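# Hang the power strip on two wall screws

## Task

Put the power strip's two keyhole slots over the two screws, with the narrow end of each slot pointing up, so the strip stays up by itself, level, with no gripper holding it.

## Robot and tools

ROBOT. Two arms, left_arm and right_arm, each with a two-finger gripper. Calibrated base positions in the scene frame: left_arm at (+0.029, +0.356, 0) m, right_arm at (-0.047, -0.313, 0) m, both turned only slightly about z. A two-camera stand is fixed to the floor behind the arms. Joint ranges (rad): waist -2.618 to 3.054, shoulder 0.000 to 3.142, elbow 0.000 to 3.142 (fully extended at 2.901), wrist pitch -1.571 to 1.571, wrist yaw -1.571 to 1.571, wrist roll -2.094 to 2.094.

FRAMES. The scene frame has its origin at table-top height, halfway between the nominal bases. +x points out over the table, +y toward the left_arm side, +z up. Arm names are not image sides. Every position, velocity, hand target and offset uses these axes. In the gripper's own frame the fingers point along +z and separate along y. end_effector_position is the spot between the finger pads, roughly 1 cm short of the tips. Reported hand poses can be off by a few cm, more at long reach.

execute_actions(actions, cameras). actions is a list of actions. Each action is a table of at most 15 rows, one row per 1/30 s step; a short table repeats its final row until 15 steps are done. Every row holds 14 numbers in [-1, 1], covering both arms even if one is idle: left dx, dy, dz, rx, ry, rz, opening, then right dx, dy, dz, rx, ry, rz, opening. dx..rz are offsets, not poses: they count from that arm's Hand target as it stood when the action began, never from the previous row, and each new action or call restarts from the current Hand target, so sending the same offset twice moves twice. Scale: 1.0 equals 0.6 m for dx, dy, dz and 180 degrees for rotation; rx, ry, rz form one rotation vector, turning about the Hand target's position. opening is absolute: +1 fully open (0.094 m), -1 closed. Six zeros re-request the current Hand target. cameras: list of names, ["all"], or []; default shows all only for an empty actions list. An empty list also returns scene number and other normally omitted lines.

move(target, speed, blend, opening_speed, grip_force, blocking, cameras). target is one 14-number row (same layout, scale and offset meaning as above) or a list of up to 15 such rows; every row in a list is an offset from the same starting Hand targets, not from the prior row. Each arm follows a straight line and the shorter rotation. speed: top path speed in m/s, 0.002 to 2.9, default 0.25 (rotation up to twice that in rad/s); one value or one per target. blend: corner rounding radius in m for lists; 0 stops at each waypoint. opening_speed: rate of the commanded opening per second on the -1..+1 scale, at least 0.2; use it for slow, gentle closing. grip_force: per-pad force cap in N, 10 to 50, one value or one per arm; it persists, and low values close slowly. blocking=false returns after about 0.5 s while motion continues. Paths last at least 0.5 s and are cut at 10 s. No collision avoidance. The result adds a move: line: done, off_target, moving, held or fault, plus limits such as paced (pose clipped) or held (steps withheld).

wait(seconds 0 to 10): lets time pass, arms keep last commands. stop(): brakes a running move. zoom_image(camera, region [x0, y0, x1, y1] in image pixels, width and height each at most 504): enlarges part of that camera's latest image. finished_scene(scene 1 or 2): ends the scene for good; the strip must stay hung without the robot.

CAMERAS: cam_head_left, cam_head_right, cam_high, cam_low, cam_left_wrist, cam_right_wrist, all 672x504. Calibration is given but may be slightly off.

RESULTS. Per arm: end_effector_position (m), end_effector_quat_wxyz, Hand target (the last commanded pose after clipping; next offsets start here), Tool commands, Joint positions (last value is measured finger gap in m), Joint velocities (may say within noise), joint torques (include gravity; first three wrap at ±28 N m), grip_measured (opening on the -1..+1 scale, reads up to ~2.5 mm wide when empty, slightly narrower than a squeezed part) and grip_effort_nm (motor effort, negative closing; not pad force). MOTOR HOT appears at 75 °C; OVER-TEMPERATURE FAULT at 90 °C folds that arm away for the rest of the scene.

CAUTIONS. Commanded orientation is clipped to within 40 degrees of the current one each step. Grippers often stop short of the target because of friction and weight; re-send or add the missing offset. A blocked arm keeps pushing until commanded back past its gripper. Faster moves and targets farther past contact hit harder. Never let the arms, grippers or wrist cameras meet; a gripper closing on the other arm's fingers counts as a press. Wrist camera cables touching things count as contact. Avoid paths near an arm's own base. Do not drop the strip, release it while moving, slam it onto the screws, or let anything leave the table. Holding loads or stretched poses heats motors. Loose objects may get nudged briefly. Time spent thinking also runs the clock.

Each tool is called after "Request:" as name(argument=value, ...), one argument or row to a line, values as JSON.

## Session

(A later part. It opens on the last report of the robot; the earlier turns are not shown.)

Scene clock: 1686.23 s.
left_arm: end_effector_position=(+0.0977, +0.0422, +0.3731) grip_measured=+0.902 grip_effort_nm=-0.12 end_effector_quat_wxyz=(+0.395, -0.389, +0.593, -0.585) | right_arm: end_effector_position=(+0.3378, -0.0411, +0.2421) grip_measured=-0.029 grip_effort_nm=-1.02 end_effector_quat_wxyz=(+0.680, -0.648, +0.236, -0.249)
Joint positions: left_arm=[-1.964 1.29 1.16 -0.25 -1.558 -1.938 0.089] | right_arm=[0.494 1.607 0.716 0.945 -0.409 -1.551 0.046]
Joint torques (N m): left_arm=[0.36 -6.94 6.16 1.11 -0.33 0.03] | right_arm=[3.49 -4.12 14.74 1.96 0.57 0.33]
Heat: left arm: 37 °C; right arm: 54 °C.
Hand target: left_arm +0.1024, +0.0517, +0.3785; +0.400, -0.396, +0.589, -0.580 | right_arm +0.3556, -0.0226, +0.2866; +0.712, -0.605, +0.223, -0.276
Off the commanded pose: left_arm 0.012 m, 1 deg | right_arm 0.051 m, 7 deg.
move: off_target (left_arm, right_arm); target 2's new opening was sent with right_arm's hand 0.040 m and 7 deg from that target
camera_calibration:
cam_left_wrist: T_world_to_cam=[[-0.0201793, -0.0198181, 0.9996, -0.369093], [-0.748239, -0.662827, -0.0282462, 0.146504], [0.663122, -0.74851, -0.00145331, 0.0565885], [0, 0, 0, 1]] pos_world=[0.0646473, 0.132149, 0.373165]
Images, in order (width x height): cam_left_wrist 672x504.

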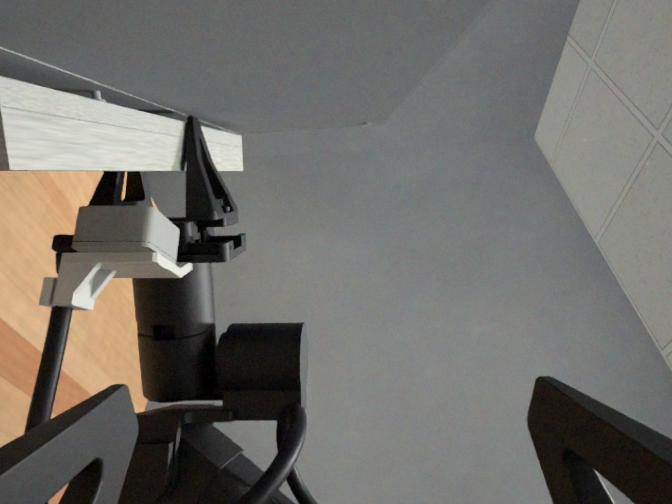

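Request:
move(
  target=[
    [0,0,0,0,0,0,0.9,-0.16,-0.19,0.08,0,0,0,-0.35],
    [0,0,0,0,0,0,0.9,-0.16,-0.19,0.08,-0.19,0.16,0,-0.35],
    [0,0,0,0,0,0,0.9,-0.16,-0.19,0.08,-0.385,0.32,0,-0.35],
  ],
  speed=0.2,
  cameras=["all"],
)

Scene clock: 1701.17 s.
left_arm: end_effector_position=(+0.0977, +0.0422, +0.3731) grip_measured=+0.902 grip_effort_nm=-0.12 end_effector_quat_wxyz=(+0.395, -0.389, +0.593, -0.585) | right_arm: end_effector_position=(+0.2581, -0.1454, +0.3167) grip_measured=-0.033 grip_effort_nm=-1.03 end_effector_quat_wxyz=(-0.161, +0.922, -0.321, +0.143)
Joint positions: left_arm=[-1.964 1.29 1.16 -0.25 -1.558 -1.938 0.089] | right_arm=[0.531 1.688 2.152 -1.601 -0.005 -1.974 0.045]
Joint torques (N m): left_arm=[0.34 -6.93 6.16 1.1 -0.35 0.03] | right_arm=[0.84 -6.43 9.31 0.89 -0.21 0.19]
Heat: left arm: 37 °C; right arm: 58 °C.
Hand target: left_arm +0.1024, +0.0517, +0.3785; +0.400, -0.396, +0.589, -0.580 | right_arm +0.2596, -0.1365, +0.3345; -0.073, +0.940, -0.330, +0.042
Off the commanded pose: left_arm 0.012 m, 1 deg | right_arm 0.020 m, 15 deg.
joint read past its limit (right arm) — joint 4 (wrist pitch), lower limit.
joint sent to its limit (right arm) — joint 4 (wrist pitch), lower limit. The joint targets are off in orientation, not in position.
move: off_target (left_arm, right_arm)
camera_calibration:
cam_left_wrist: T_world_to_cam=[[-0.0201793, -0.0198181, 0.9996, -0.369093], [-0.748239, -0.662827, -0.0282462, 0.146504], [0.663122, -0.74851, -0.00145331, 0.0565885], [0, 0, 0, 1]] pos_world=[0.0646473, 0.132149, 0.373165]
cam_right_wrist: T_world_to_cam=[[0.510288, 0.755704, 0.41051, -0.155299], [0.530058, -0.652259, 0.541845, -0.36397], [0.677233, -0.0589029, -0.733407, 0.143367], [0, 0, 0, 1]] pos_world=[0.17508, -0.111598, 0.366113]

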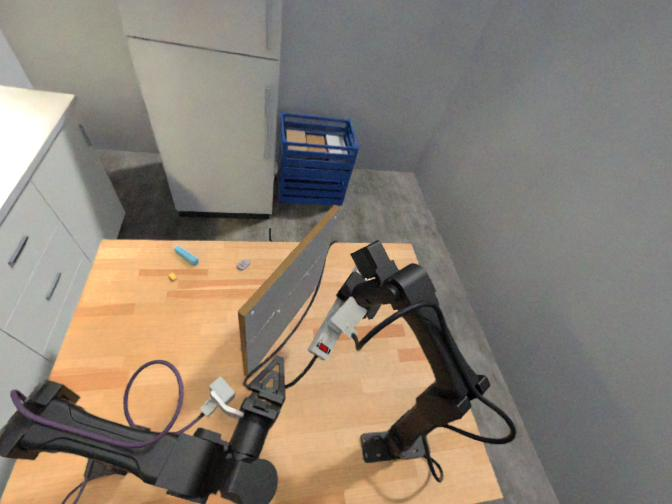

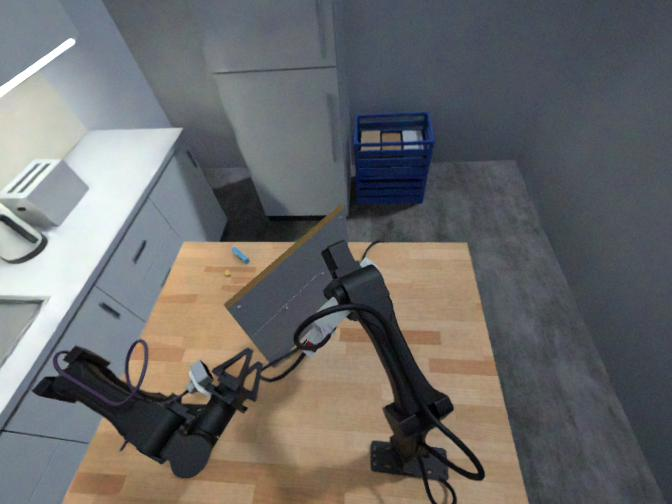

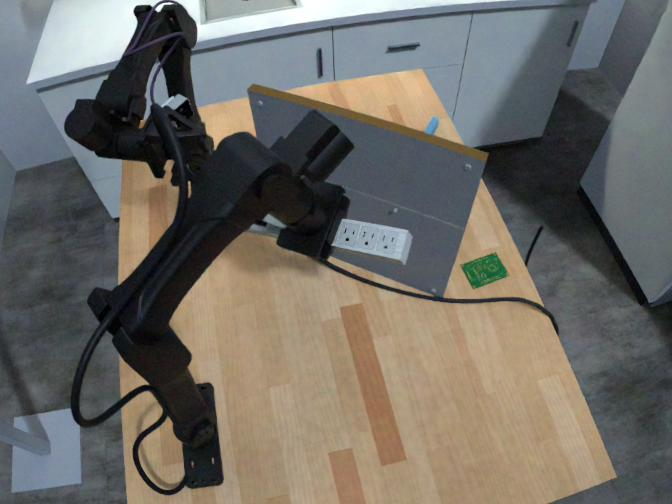

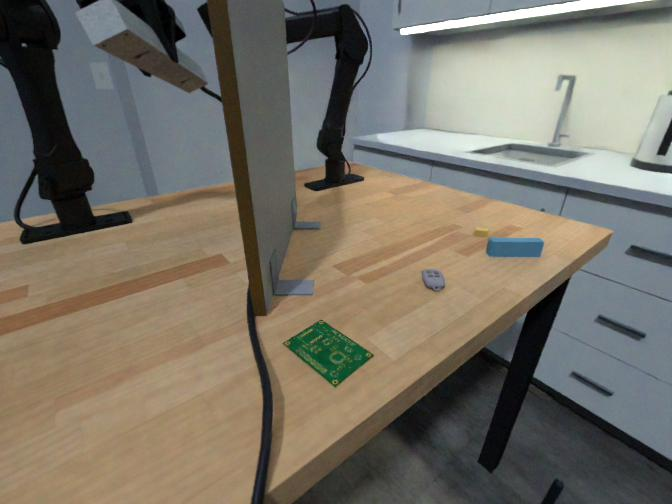

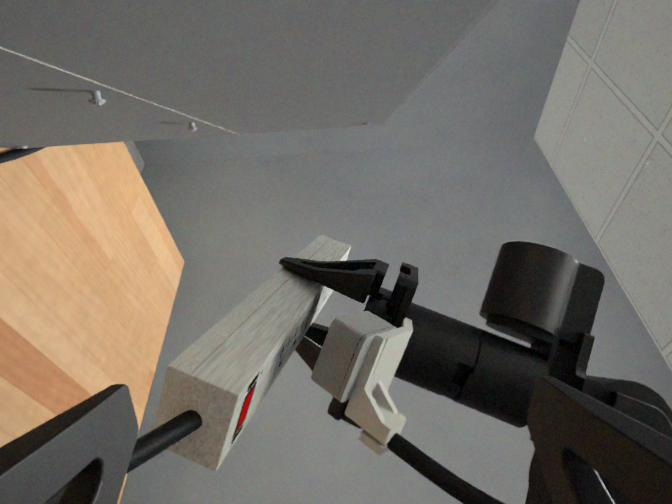

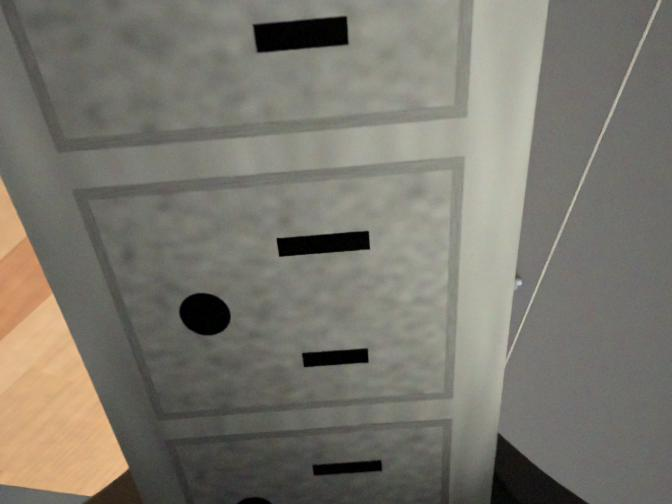

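Request:
move(
  target=[0,0,0,0,0,0,0.9,0,0,-0.42,0,0,0,-0.35],
  speed=0.2,
  cameras=["cam_low","cam_high","cam_left_wrist"],
)

Scene clock: 1708.83 s.
left_arm: end_effector_position=(+0.0977, +0.0422, +0.3731) grip_measured=+0.902 grip_effort_nm=-0.12 end_effector_quat_wxyz=(+0.395, -0.389, +0.593, -0.585) | right_arm: end_effector_position=(+0.2536, -0.1474, +0.0772) grip_measured=-0.033 grip_effort_nm=-1.02 end_effector_quat_wxyz=(-0.044, +0.944, -0.326, +0.037)
Joint positions: left_arm=[-1.964 1.29 1.16 -0.25 -1.558 -1.938 0.089] | right_arm=[0.532 1.754 1.306 -1.007 -0.005 -1.977 0.045]
Joint torques (N m): left_arm=[0.38 -6.94 6.15 1.1 -0.34 0.02] | right_arm=[0.38 -8.03 6.56 0.63 -0.24 0.1]
Heat: left arm: 37 °C; right arm: 57 °C.
Hand target: left_arm +0.1024, +0.0517, +0.3785; +0.400, -0.396, +0.589, -0.580 | right_arm +0.2597, -0.1366, +0.0826; -0.073, +0.940, -0.330, +0.042
Off the commanded pose: left_arm 0.012 m, 1 deg | right_arm 0.014 m, 3 deg.
move: off_target (left_arm, right_arm)
camera_calibration:
cam_left_wrist: T_world_to_cam=[[-0.0201793, -0.0198181, 0.9996, -0.369093], [-0.748239, -0.662827, -0.0282462, 0.146504], [0.663122, -0.74851, -0.00145331, 0.0565885], [0, 0, 0, 1]] pos_world=[0.0646473, 0.132149, 0.373165]
Images, in order (width x height): cam_high 672x504, cam_low 672x504, cam_left_wrist 672x504.

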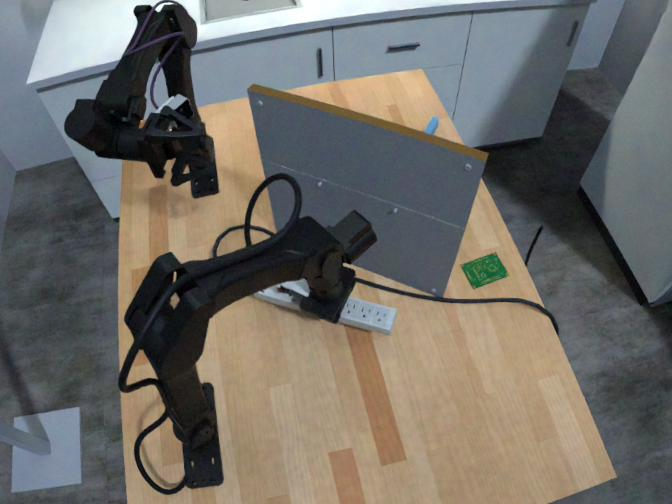

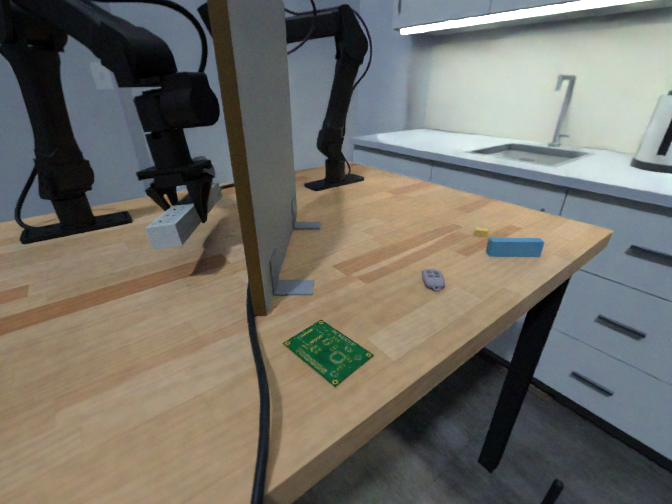

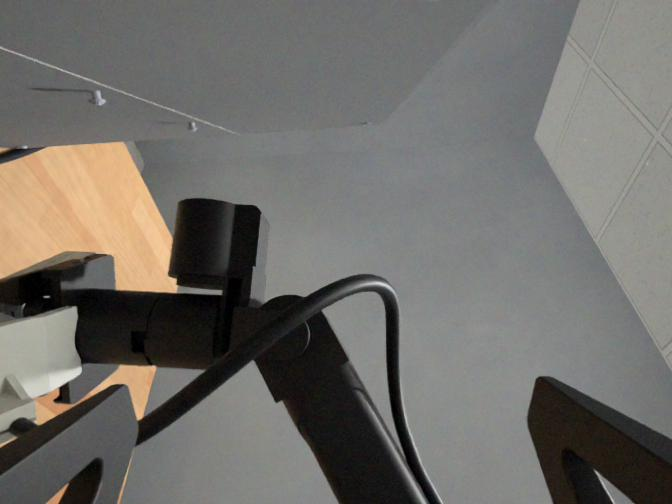

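Request:
move(
  target=[0,0,0,0,0,0,0.9,0,0,-0.085,0,0,0,-0.35],
  speed=0.06,
  cameras=["cam_low"],
)

Request:
zoom_image(
  camera="cam_low",
  region=[80, 130, 280, 280],
)

Scene clock: 1713.63 s.
left_arm: end_effector_position=(+0.0977, +0.0422, +0.3731) grip_measured=+0.902 grip_effort_nm=-0.12 end_effector_quat_wxyz=(+0.395, -0.389, +0.593, -0.585) | right_arm: end_effector_position=(+0.2543, -0.1470, +0.0302) grip_measured=-0.033 grip_effort_nm=-1.02 end_effector_quat_wxyz=(-0.048, +0.944, -0.324, +0.040)
Joint positions: left_arm=[-1.964 1.29 1.16 -0.25 -1.558 -1.938 0.089] | right_arm=[0.532 1.801 1.167 -0.812 -0.005 -1.982 0.045]
Joint torques (N m): left_arm=[0.35 -6.94 6.15 1.1 -0.34 0.02] | right_arm=[0.29 -7.41 5.82 0.68 -0.29 0.18]
Heat: left arm: 37 °C; right arm: 56 °C.
Hand target: left_arm +0.1024, +0.0517, +0.3785; +0.400, -0.396, +0.589, -0.580 | right_arm +0.2597, -0.1366, +0.0316; -0.073, +0.940, -0.330, +0.043
Off the commanded pose: left_arm 0.012 m, 1 deg | right_arm 0.012 m, 3 deg.
move: off_target (left_arm, right_arm)
Images, in order (width x height): cam_low 672x504.

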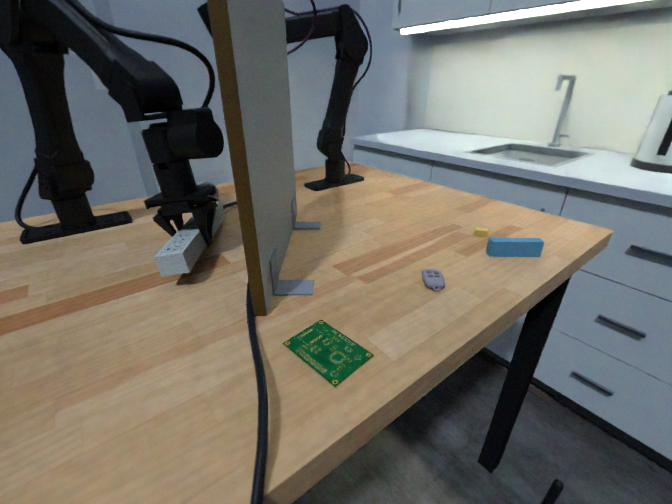

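Scaled by 2.520.

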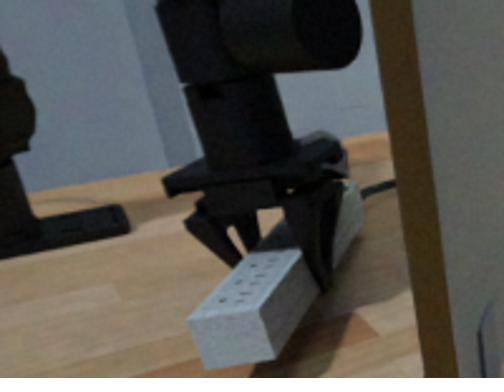

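Lower until contact, then release slightly.

Request:
move(
  target=[0,0,0,0,0,0,0.9,0,0,-0.03,0,0,0,-0.35],
  speed=0.04,
  cameras=["cam_low"],
)

Request:
zoom_image(
  camera="cam_low",
  region=[80, 130, 280, 280],
)

Request:
move(
  target=[0,0,0,0,0,0,0.9,0,0,-0.01,0,0,0,-0.35],
  speed=0.04,
  cameras=["cam_low"],
)

Request:
zoom_image(
  camera="cam_low",
  region=[80, 130, 280, 280],
)

Scene clock: 1720.60 s.
left_arm: end_effector_position=(+0.0977, +0.0422, +0.3731) grip_measured=+0.902 grip_effort_nm=-0.12 end_effector_quat_wxyz=(+0.395, -0.389, +0.593, -0.585) | right_arm: end_effector_position=(+0.2521, -0.1463, +0.0143) grip_measured=-0.033 grip_effort_nm=-1.02 end_effector_quat_wxyz=(-0.049, +0.945, -0.323, +0.035)
Joint positions: left_arm=[-1.964 1.29 1.16 -0.25 -1.558 -1.938 0.089] | right_arm=[0.532 1.826 1.13 -0.756 -0.015 -1.984 0.045]
Joint torques (N m): left_arm=[0.31 -6.95 6.17 1.1 -0.33 0.04] | right_arm=[0.42 -7.35 5.59 0.81 -0.23 0.17]
Heat: left arm: 37 °C; right arm: 55 °C.
Hand target: left_arm +0.1024, +0.0517, +0.3785; +0.400, -0.396, +0.589, -0.580 | right_arm +0.2597, -0.1365, +0.0136; -0.073, +0.940, -0.330, +0.042
Off the commanded pose: left_arm 0.012 m, 1 deg | right_arm 0.012 m, 3 deg.
move: off_target (left_arm, right_arm)
Images, in order (width x height): cam_low 672x504.

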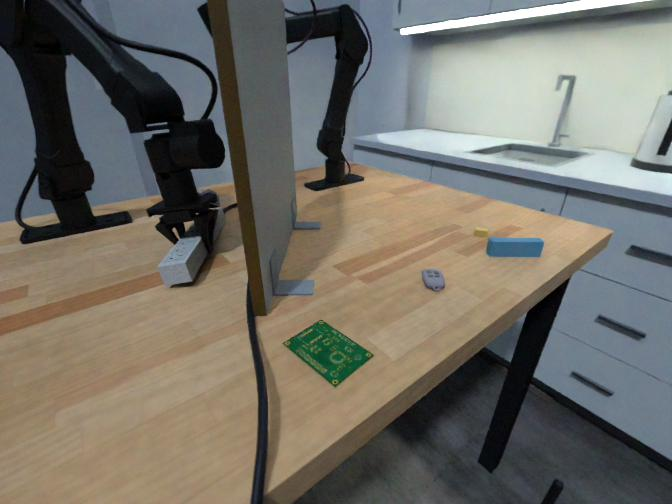

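Scaled by 2.520.

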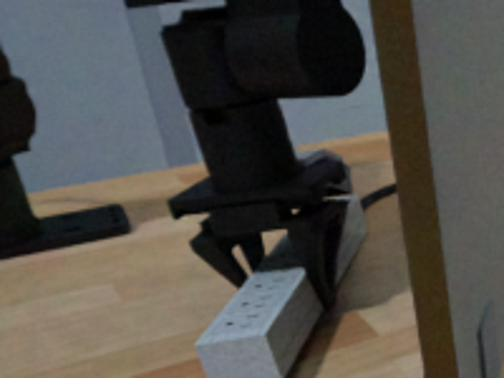

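Scene clock: 1721.30 s.
left_arm: end_effector_position=(+0.0977, +0.0422, +0.3731) grip_measured=+0.902 grip_effort_nm=-0.12 end_effector_quat_wxyz=(+0.395, -0.389, +0.593, -0.585) | right_arm: end_effector_position=(+0.2525, -0.1457, +0.0137) grip_measured=-0.033 grip_effort_nm=-1.03 end_effector_quat_wxyz=(-0.051, +0.945, -0.322, +0.036)
Joint positions: left_arm=[-1.964 1.29 1.16 -0.25 -1.558 -1.938 0.089] | right_arm=[0.532 1.826 1.127 -0.749 -0.016 -1.985 0.045]
Joint torques (N m): left_arm=[0.36 -6.95 6.19 1.1 -0.34 0.03] | right_arm=[0.32 -6.52 4.79 0.93 -0.16 0.21]
Heat: left arm: 37 °C; right arm: 54 °C.
Hand target: left_arm +0.1024, +0.0517, +0.3785; +0.400, -0.396, +0.589, -0.580 | right_arm +0.2597, -0.1365, +0.0075; -0.073, +0.940, -0.330, +0.042
Off the commanded pose: left_arm 0.012 m, 1 deg | right_arm 0.013 m, 3 deg.
move: off_target (left_arm, right_arm)
Images, in order (width x height): cam_low 672x504.

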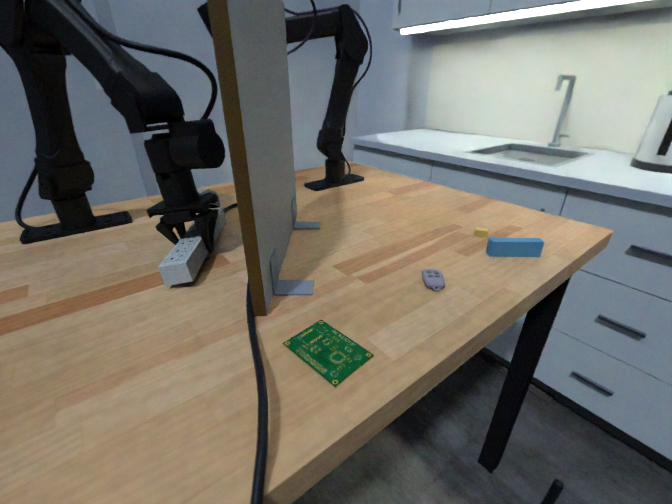

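Scaled by 2.520.

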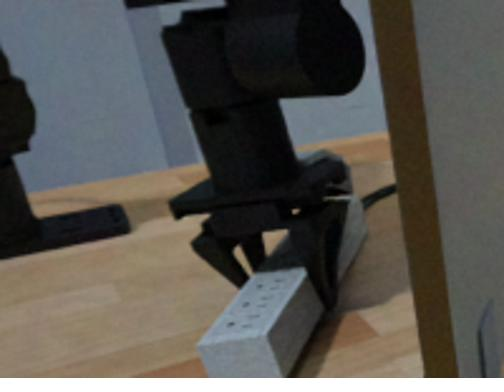

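Request:
move(
  target=[
    [0,0,0,0,0,0,0.9,0,0,0.0,0,0,0,0.25],
    [0,0,0,0,0,0,0.9,0,0,0.022,0,0,0,0.25],
  ],
  speed=0.03,
  opening_speed=0.3,
  cameras=["cam_low","cam_right_wrist","cam_head_left","cam_high"],
)

Request:
zoom_image(
  camera="cam_low",
  region=[80, 130, 280, 280],
)

Request:
zoom_image(
  camera="cam_high",
  region=[200, 200, 460, 380],
)

Scene clock: 1729.27 s.
left_arm: end_effector_position=(+0.0977, +0.0422, +0.3731) grip_measured=+0.902 grip_effort_nm=-0.12 end_effector_quat_wxyz=(+0.395, -0.389, +0.593, -0.585) | right_arm: end_effector_position=(+0.2556, -0.1418, +0.0146) grip_measured=+0.247 grip_effort_nm=0.16 end_effector_quat_wxyz=(-0.060, +0.942, -0.328, +0.039)
Joint positions: left_arm=[-1.964 1.29 1.16 -0.25 -1.558 -1.938 0.089] | right_arm=[0.534 1.825 1.127 -0.731 -0.023 -1.968 0.059]
Joint torques (N m): left_arm=[0.36 -6.95 6.16 1.1 -0.35 0.03] | right_arm=[0.2 -8.13 6.94 0.34 -0.12 0.07]
Heat: left arm: 37 °C; right arm: 53 °C.
Hand target: left_arm +0.1024, +0.0517, +0.3785; +0.400, -0.396, +0.589, -0.580 | right_arm +0.2597, -0.1365, +0.0208; -0.073, +0.940, -0.330, +0.043
Off the commanded pose: left_arm 0.012 m, 1 deg | right_arm 0.009 m, 1 deg.
move: off_target (left_arm)
camera_calibration:
cam_right_wrist: T_world_to_cam=[[0.584908, 0.793523, 0.167938, -0.0429682], [0.665795, -0.587974, 0.459351, -0.22095], [0.463249, -0.156866, -0.872235, -0.0334626], [0, 0, 0, 1]] pos_world=[0.187741, -0.101066, 0.0795223]
Images, in order (width x height): cam_head_left 672x504, cam_high 672x504, cam_low 672x504, cam_right_wrist 672x504.

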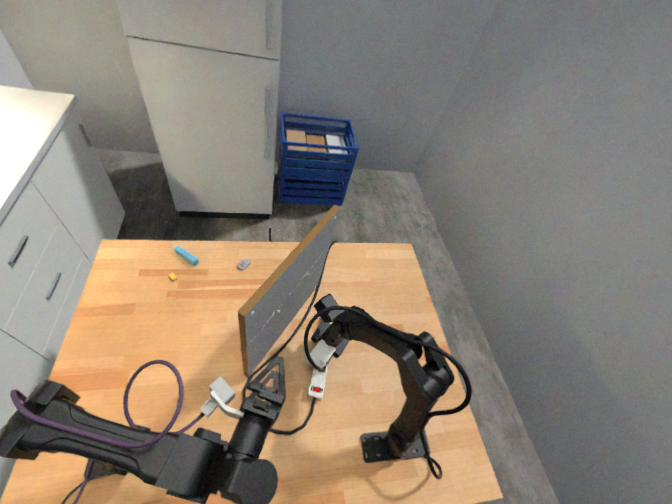

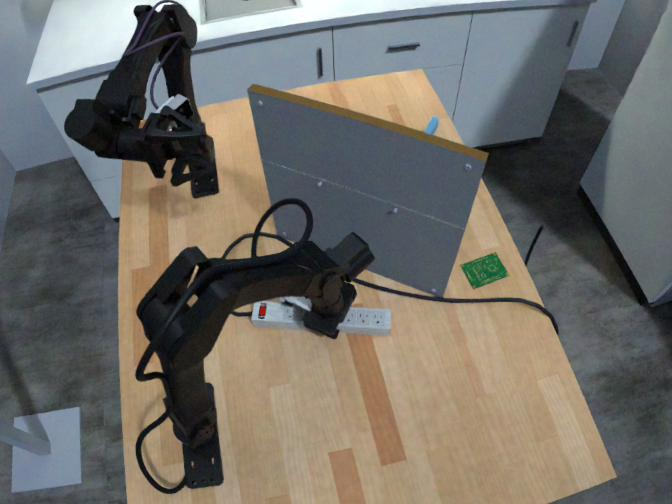

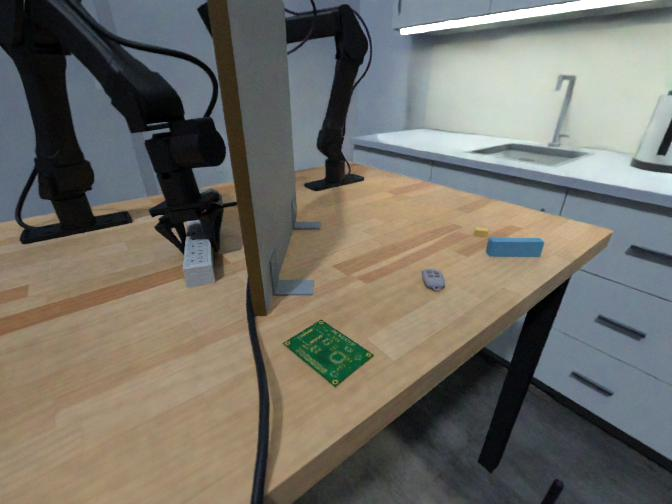

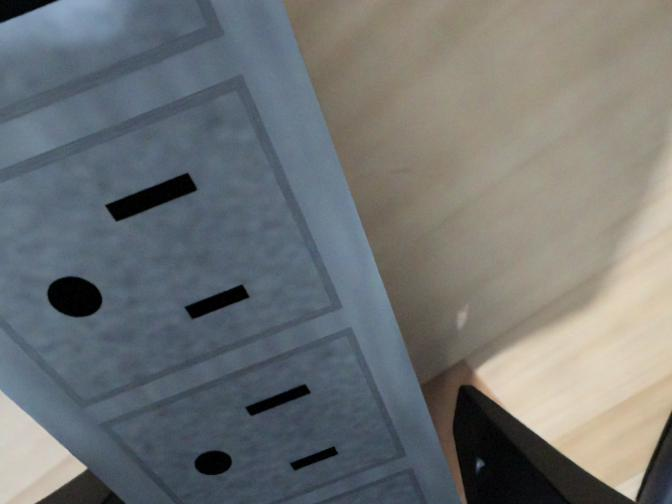

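Scaled by 2.520.

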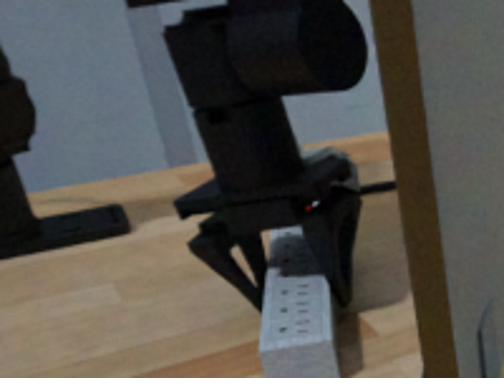

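Scaled by 1.938.

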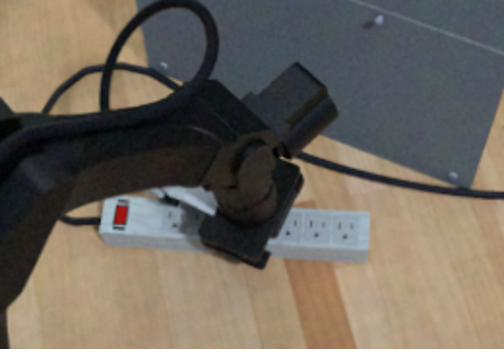

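Request:
move(
  target=[
    [0,0,0,0,0,0,0.9,0,0,0.012,0,0,0,0.6],
    [0,0,0,0,0,0,0.9,0,0,0.012,0,0,0.128,0.6],
  ],
  speed=0.1,
  opening_speed=0.4,
  cameras=["cam_low","cam_high"],
)

Request:
zoom_image(
  camera="cam_low",
  region=[80, 130, 280, 280],
)

Request:
zoom_image(
  camera="cam_high",
  region=[200, 200, 460, 380],
)

Scene clock: 1745.47 s.
left_arm: end_effector_position=(+0.0977, +0.0422, +0.3731) grip_measured=+0.902 grip_effort_nm=-0.12 end_effector_quat_wxyz=(+0.395, -0.389, +0.593, -0.585) | right_arm: end_effector_position=(+0.2523, -0.1421, +0.0159) grip_measured=+0.597 grip_effort_nm=0.16 end_effector_quat_wxyz=(-0.033, +0.964, -0.256, +0.056)
Joint positions: left_arm=[-1.964 1.29 1.16 -0.25 -1.558 -1.938 0.089] | right_arm=[0.567 1.825 1.134 -0.754 0.033 -2.091 0.075]
Joint torques (N m): left_arm=[0.32 -6.93 6.15 1.1 -0.34 0.03] | right_arm=[0.53 -8.36 8.76 0.14 0 -0.15]
Heat: left arm: 37 °C; right arm: 52 °C.
Hand target: left_arm +0.1024, +0.0517, +0.3785; +0.400, -0.396, +0.589, -0.580 | right_arm +0.2597, -0.1365, +0.0280; -0.080, +0.987, -0.135, +0.027
Off the commanded pose: left_arm 0.012 m, 1 deg | right_arm 0.015 m, 15 deg.
joint sent to its limit (right arm) — joint 6 (wrist roll), lower limit. The joint targets are off in orientation, not in position.
move: off_target (left_arm, right_arm)
Images, in order (width x height): cam_high 672x504, cam_low 672x504.

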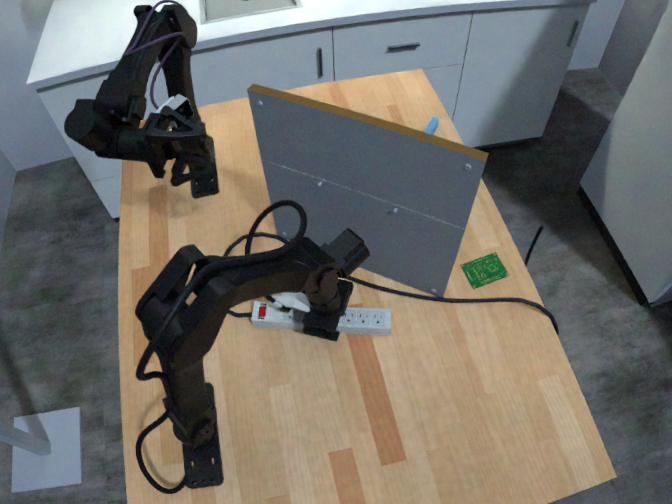

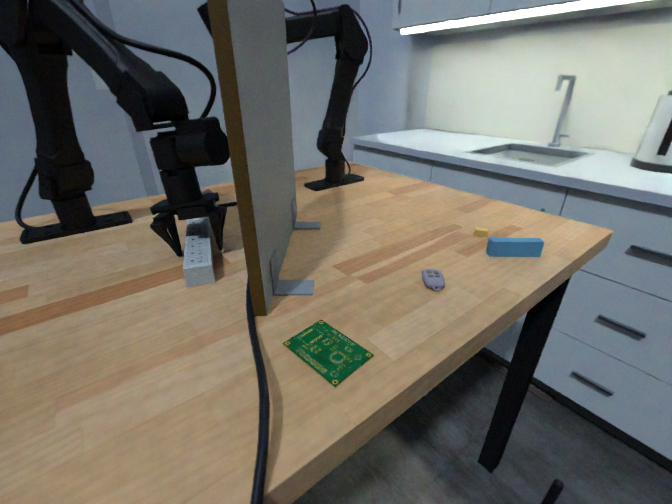

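Scaled by 2.520.

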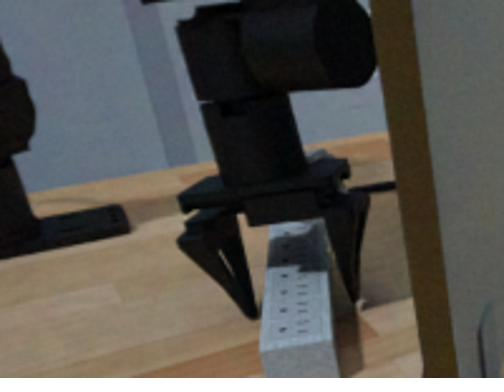

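Scaled by 1.938.

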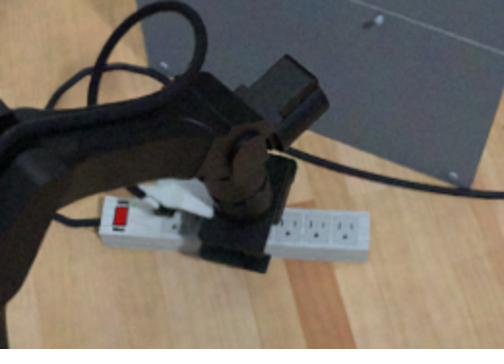

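Request:
move(
  target=[
    [0,0,0,0,0,0,0.9,0,0,0.014,0,0,-0.085,0.5],
    [0,0,0,0,0,0,0.9,0,0,0.014,0,0,-0.085,-0.35],
  ],
  speed=0.1,
  opening_speed=0.3,
  cameras=["cam_low","cam_high","cam_head_left"],
)

Request:
zoom_image(
  camera="cam_low",
  region=[80, 130, 280, 280],
)

Request:
zoom_image(
  camera="cam_high",
  region=[200, 200, 460, 380],
)

Scene clock: 1756.80 s.
left_arm: end_effector_position=(+0.0977, +0.0422, +0.3731) grip_measured=+0.902 grip_effort_nm=-0.12 end_effector_quat_wxyz=(+0.395, -0.389, +0.593, -0.585) | right_arm: end_effector_position=(+0.2507, -0.1446, +0.0180) grip_measured=+0.065 grip_effort_nm=-1.03 end_effector_quat_wxyz=(-0.050, +0.962, -0.269, +0.029)
Joint positions: left_arm=[-1.964 1.29 1.16 -0.25 -1.558 -1.938 0.089] | right_arm=[0.529 1.825 1.146 -0.781 -0.033 -2.1 0.05]
Joint torques (N m): left_arm=[0.34 -6.93 6.16 1.1 -0.35 0.02] | right_arm=[-0.55 -9.62 8.81 0.11 -0.18 -0.01]
Heat: left arm: 37 °C; right arm: 53 °C.
Hand target: left_arm +0.1024, +0.0517, +0.3785; +0.400, -0.396, +0.589, -0.580 | right_arm +0.2598, -0.1366, +0.0364; -0.076, +0.960, -0.265, +0.038
Off the commanded pose: left_arm 0.012 m, 1 deg | right_arm 0.022 m, 3 deg.
joint sent to its limit (right arm) — joint 6 (wrist roll), lower limit. The joint targets still meet the commanded pose.
move: off_target (left_arm, right_arm); target 2's new opening was sent with right_arm's hand 0.022 m and 3 deg from that target
Images, in order (width x height): cam_head_left 672x504, cam_high 672x504, cam_low 672x504.

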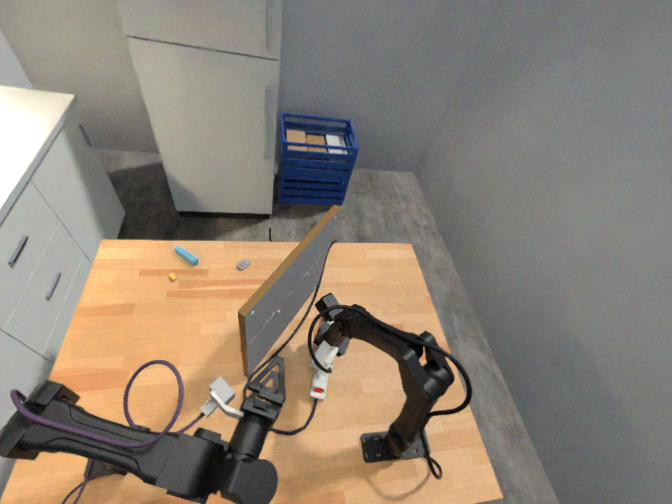

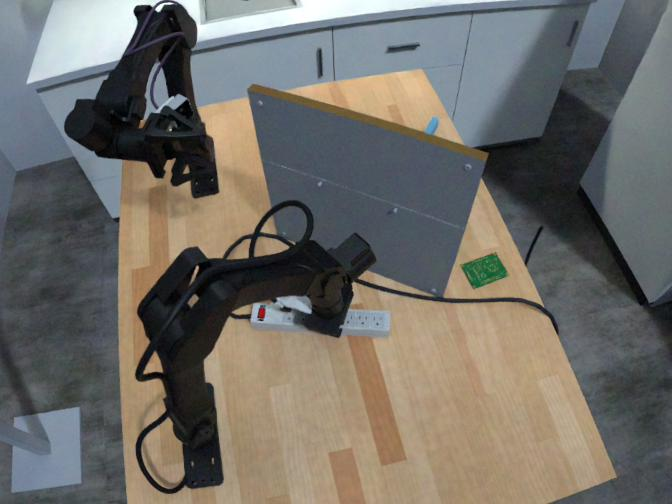

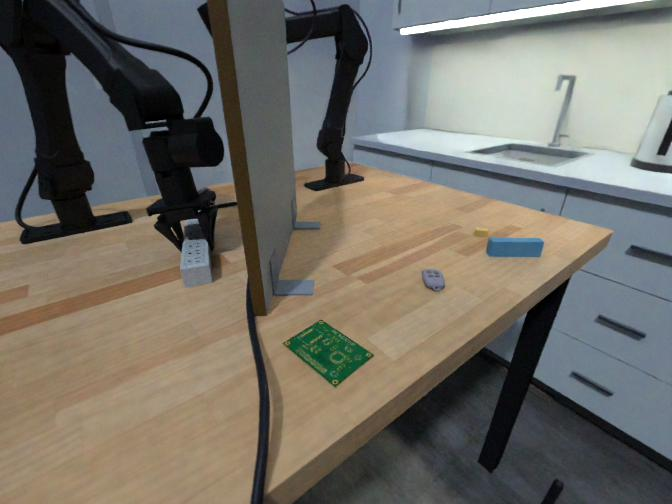

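Scaled by 2.520.

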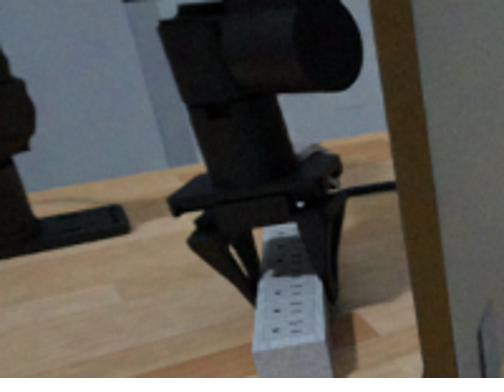

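Scaled by 1.938.

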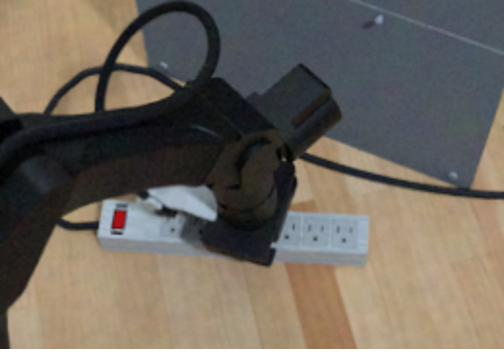

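Request:
move(
  target=[
    [0,0,0,0,0,0,0.9,0,0,0.0,0,0,-0.09,-0.35],
    [0,0,0,0,0,0,0.9,0,0,0.0,0,0,-0.09,0.5],
    [0,0,0,0,0,0,0.9,0,0,0.0,0,0,0.0,0.5],
  ],
  speed=0.1,
  opening_speed=0.4,
  cameras=["cam_low","cam_high"],
)

Request:
zoom_image(
  camera="cam_low",
  region=[80, 130, 280, 280],
)

Request:
zoom_image(
  camera="cam_high",
  region=[200, 200, 460, 380],
)

Scene clock: 1776.23 s.
left_arm: end_effector_position=(+0.0977, +0.0422, +0.3731) grip_measured=+0.902 grip_effort_nm=-0.12 end_effector_quat_wxyz=(+0.395, -0.389, +0.593, -0.585) | right_arm: end_effector_position=(+0.2494, -0.1446, +0.0179) grip_measured=+0.497 grip_effort_nm=0.16 end_effector_quat_wxyz=(-0.048, +0.961, -0.272, +0.027)
Joint positions: left_arm=[-1.964 1.29 1.16 -0.25 -1.558 -1.938 0.089] | right_arm=[0.531 1.825 1.146 -0.785 -0.031 -2.09 0.07]
Joint torques (N m): left_arm=[0.34 -6.94 6.2 1.09 -0.34 0.02] | right_arm=[-0.59 -9.7 8.75 0.15 -0.28 -0.15]
Heat: left arm: 37 °C; right arm: 53 °C.
Hand target: left_arm +0.1024, +0.0517, +0.3785; +0.400, -0.396, +0.589, -0.580 | right_arm +0.2597, -0.1365, +0.0364; -0.076, +0.960, -0.265, +0.038
Off the commanded pose: left_arm 0.012 m, 1 deg | right_arm 0.023 m, 3 deg.
joint sent to its limit (right arm) — joint 6 (wrist roll), lower limit. The joint targets still meet the commanded pose.
move: off_target (left_arm, right_arm); target 2's new opening was sent with right_arm's hand 0.023 m and 4 deg from that target
Images, in order (width x height): cam_high 672x504, cam_low 672x504.

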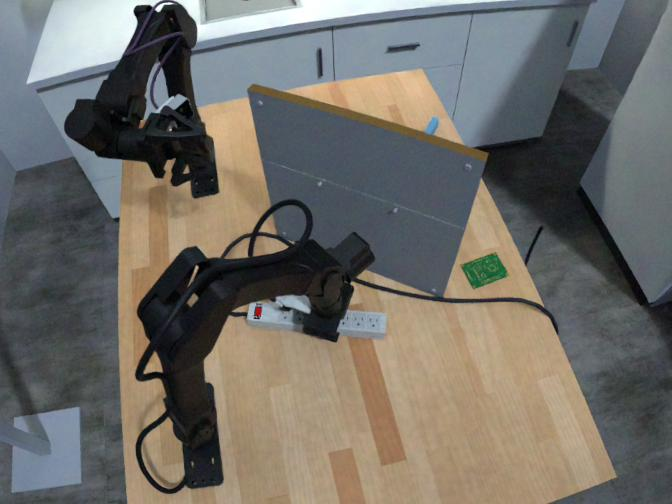

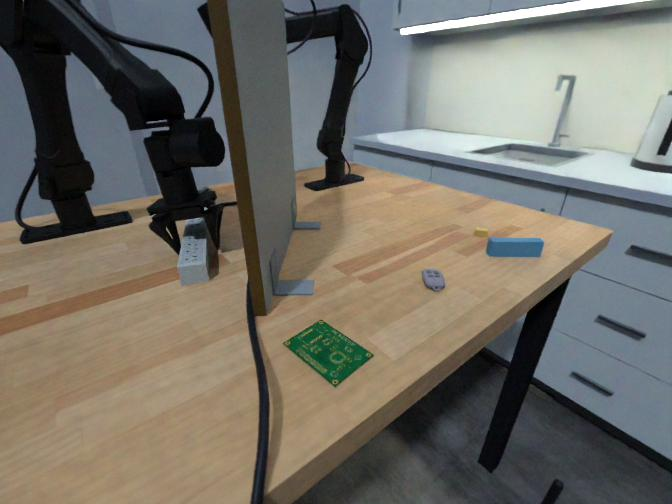

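Scaled by 2.520.

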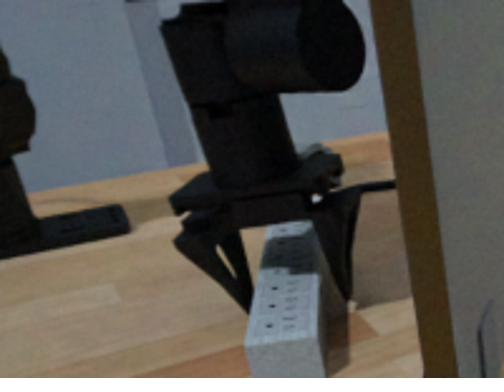

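Scaled by 1.938.

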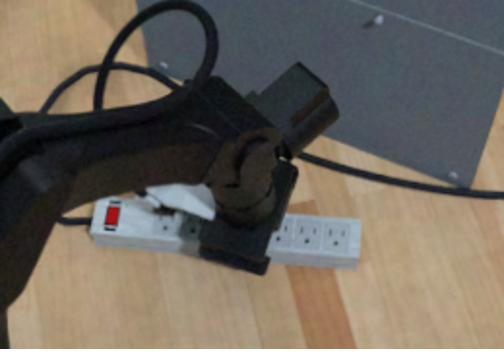

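Request:
move(
  target=[
    [0,0,0,0,0,0,0.9,0,0,0.01,0,0,0,-0.1],
    [0,0,0,0,0,0,0.9,0,0,0.01,0,0,-0.14,-0.35],
  ],
  speed=0.1,
  opening_speed=0.4,
  cameras=["cam_low","cam_high"],
)

Request:
zoom_image(
  camera="cam_low",
  region=[80, 130, 280, 280],
)

Request:
zoom_image(
  camera="cam_high",
  region=[200, 200, 460, 380],
)

Scene clock: 1787.37 s.
left_arm: end_effector_position=(+0.0977, +0.0422, +0.3731) grip_measured=+0.902 grip_effort_nm=-0.12 end_effector_quat_wxyz=(+0.395, -0.389, +0.593, -0.585) | right_arm: end_effector_position=(+0.2449, -0.1478, +0.0209) grip_measured=+0.032 grip_effort_nm=-1.03 end_effector_quat_wxyz=(-0.026, +0.894, -0.446, +0.033)
Joint positions: left_arm=[-1.964 1.29 1.16 -0.25 -1.558 -1.938 0.089] | right_arm=[0.56 1.823 1.16 -0.828 0.027 -1.689 0.048]
Joint torques (N m): left_arm=[0.36 -6.95 6.19 1.1 -0.34 0.03] | right_arm=[0.02 -10.73 8.36 0.36 -0.05 0.54]
Heat: left arm: 37 °C; right arm: 53 °C.
Hand target: left_arm +0.1024, +0.0517, +0.3785; +0.400, -0.396, +0.589, -0.580 | right_arm +0.2596, -0.1366, +0.0422; -0.065, +0.879, -0.469, +0.053
Off the commanded pose: left_arm 0.012 m, 1 deg | right_arm 0.028 m, 6 deg.
move: off_target (left_arm, right_arm); target 2's new opening was sent with right_arm's hand 0.028 m and 6 deg from that target
Images, in order (width x height): cam_high 672x504, cam_low 672x504.

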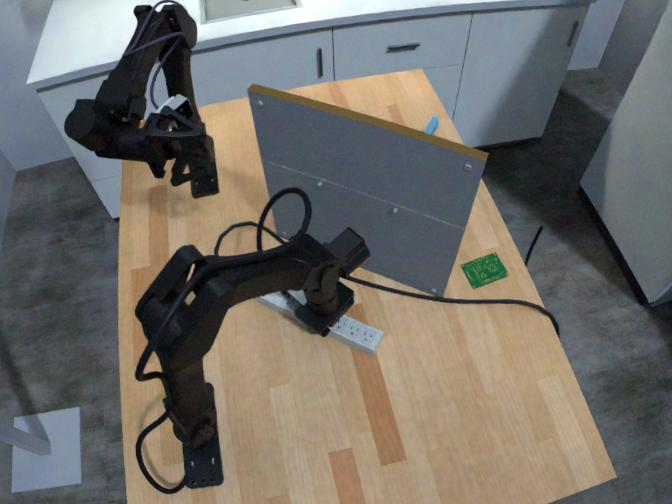

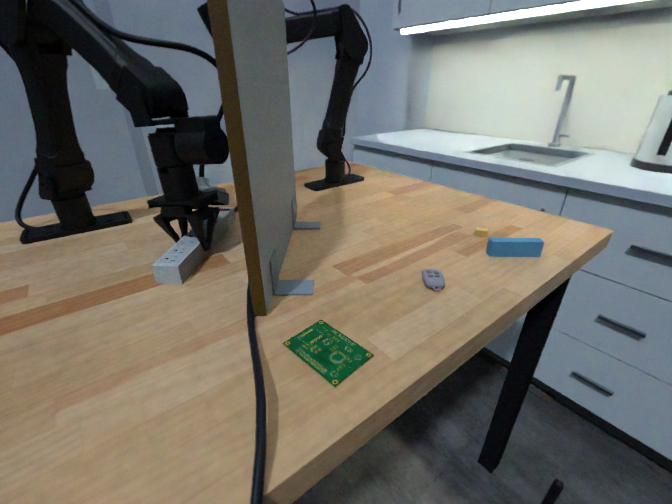

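Scaled by 2.520.

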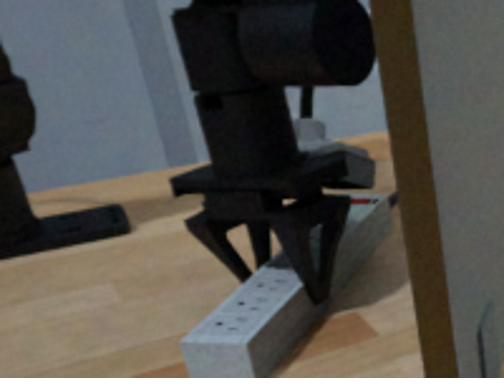

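Scaled by 1.938.

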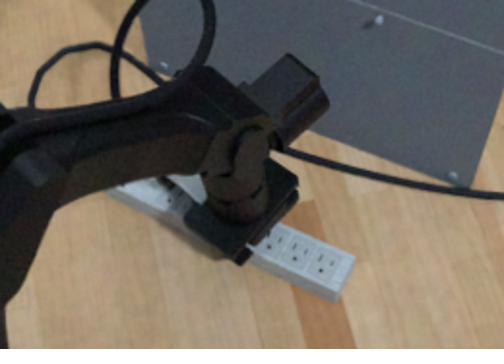

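Request:
move(
  target=[
    [0,0,0,0,0,0,0.9,0,0,-0.003,0,0,0,0.5],
    [0,0,0,0,0,0,0.9,0,0,-0.003,0,0,0.067,0.5],
    [0,0,0,0,0,0,0.9,0,0,-0.003,0,0,0.067,-0.35],
  ],
  speed=0.1,
  opening_speed=0.4,
  cameras=["cam_low","cam_high"],
)

Request:
zoom_image(
  camera="cam_low",
  region=[80, 130, 280, 280],
)

Request:
zoom_image(
  camera="cam_high",
  region=[200, 200, 460, 380],
)

Scene clock: 1801.43 s.
left_arm: end_effector_position=(+0.0977, +0.0422, +0.3731) grip_measured=+0.902 grip_effort_nm=-0.12 end_effector_quat_wxyz=(+0.395, -0.389, +0.593, -0.585) | right_arm: end_effector_position=(+0.2488, -0.1451, +0.0213) grip_measured=+0.096 grip_effort_nm=-1.02 end_effector_quat_wxyz=(-0.036, +0.929, -0.366, +0.033)
Joint positions: left_arm=[-1.964 1.29 1.16 -0.25 -1.558 -1.938 0.089] | right_arm=[0.55 1.823 1.16 -0.809 0.006 -1.874 0.052]
Joint torques (N m): left_arm=[0.38 -6.95 6.12 1.11 -0.35 0.03] | right_arm=[-0.79 -10.47 7.56 0.28 -0.26 0.13]
Heat: left arm: 37 °C; right arm: 52 °C.
Hand target: left_arm +0.1024, +0.0517, +0.3785; +0.400, -0.396, +0.589, -0.580 | right_arm +0.2596, -0.1366, +0.0404; -0.070, +0.924, -0.374, +0.046
Off the commanded pose: left_arm 0.012 m, 1 deg | right_arm 0.024 m, 4 deg.
move: off_target (left_arm, right_arm); target 3's new opening was sent with right_arm's hand 0.024 m and 4 deg from that target
Images, in order (width x height): cam_high 672x504, cam_low 672x504.

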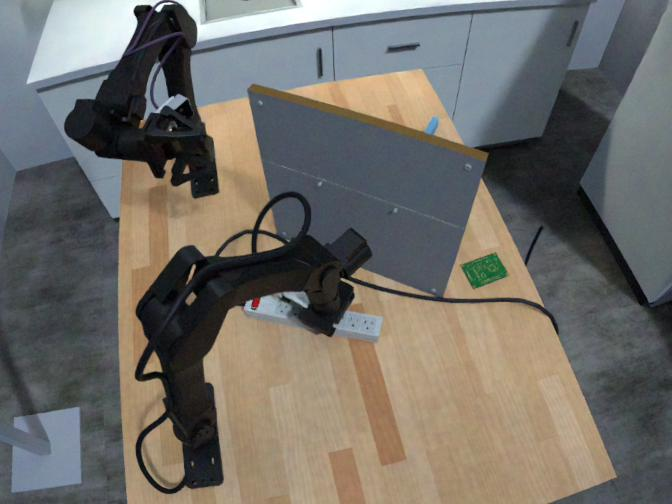

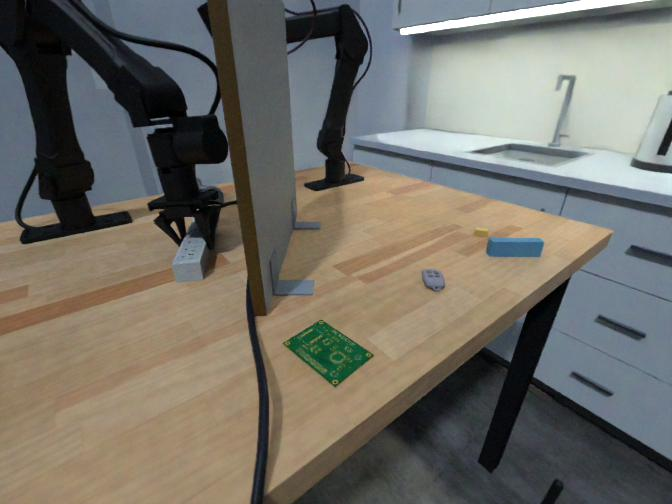

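Scaled by 2.520.

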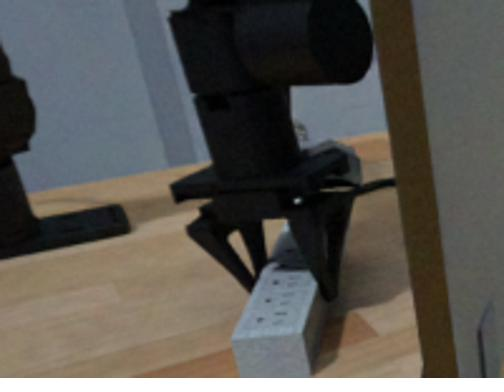

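Scaled by 1.938.

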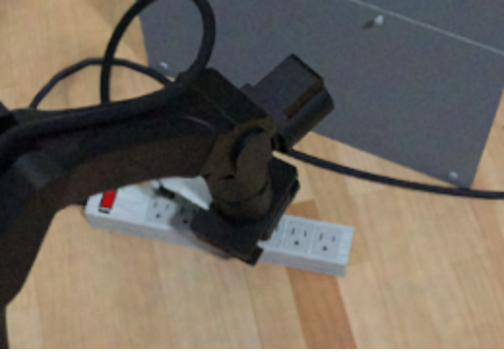

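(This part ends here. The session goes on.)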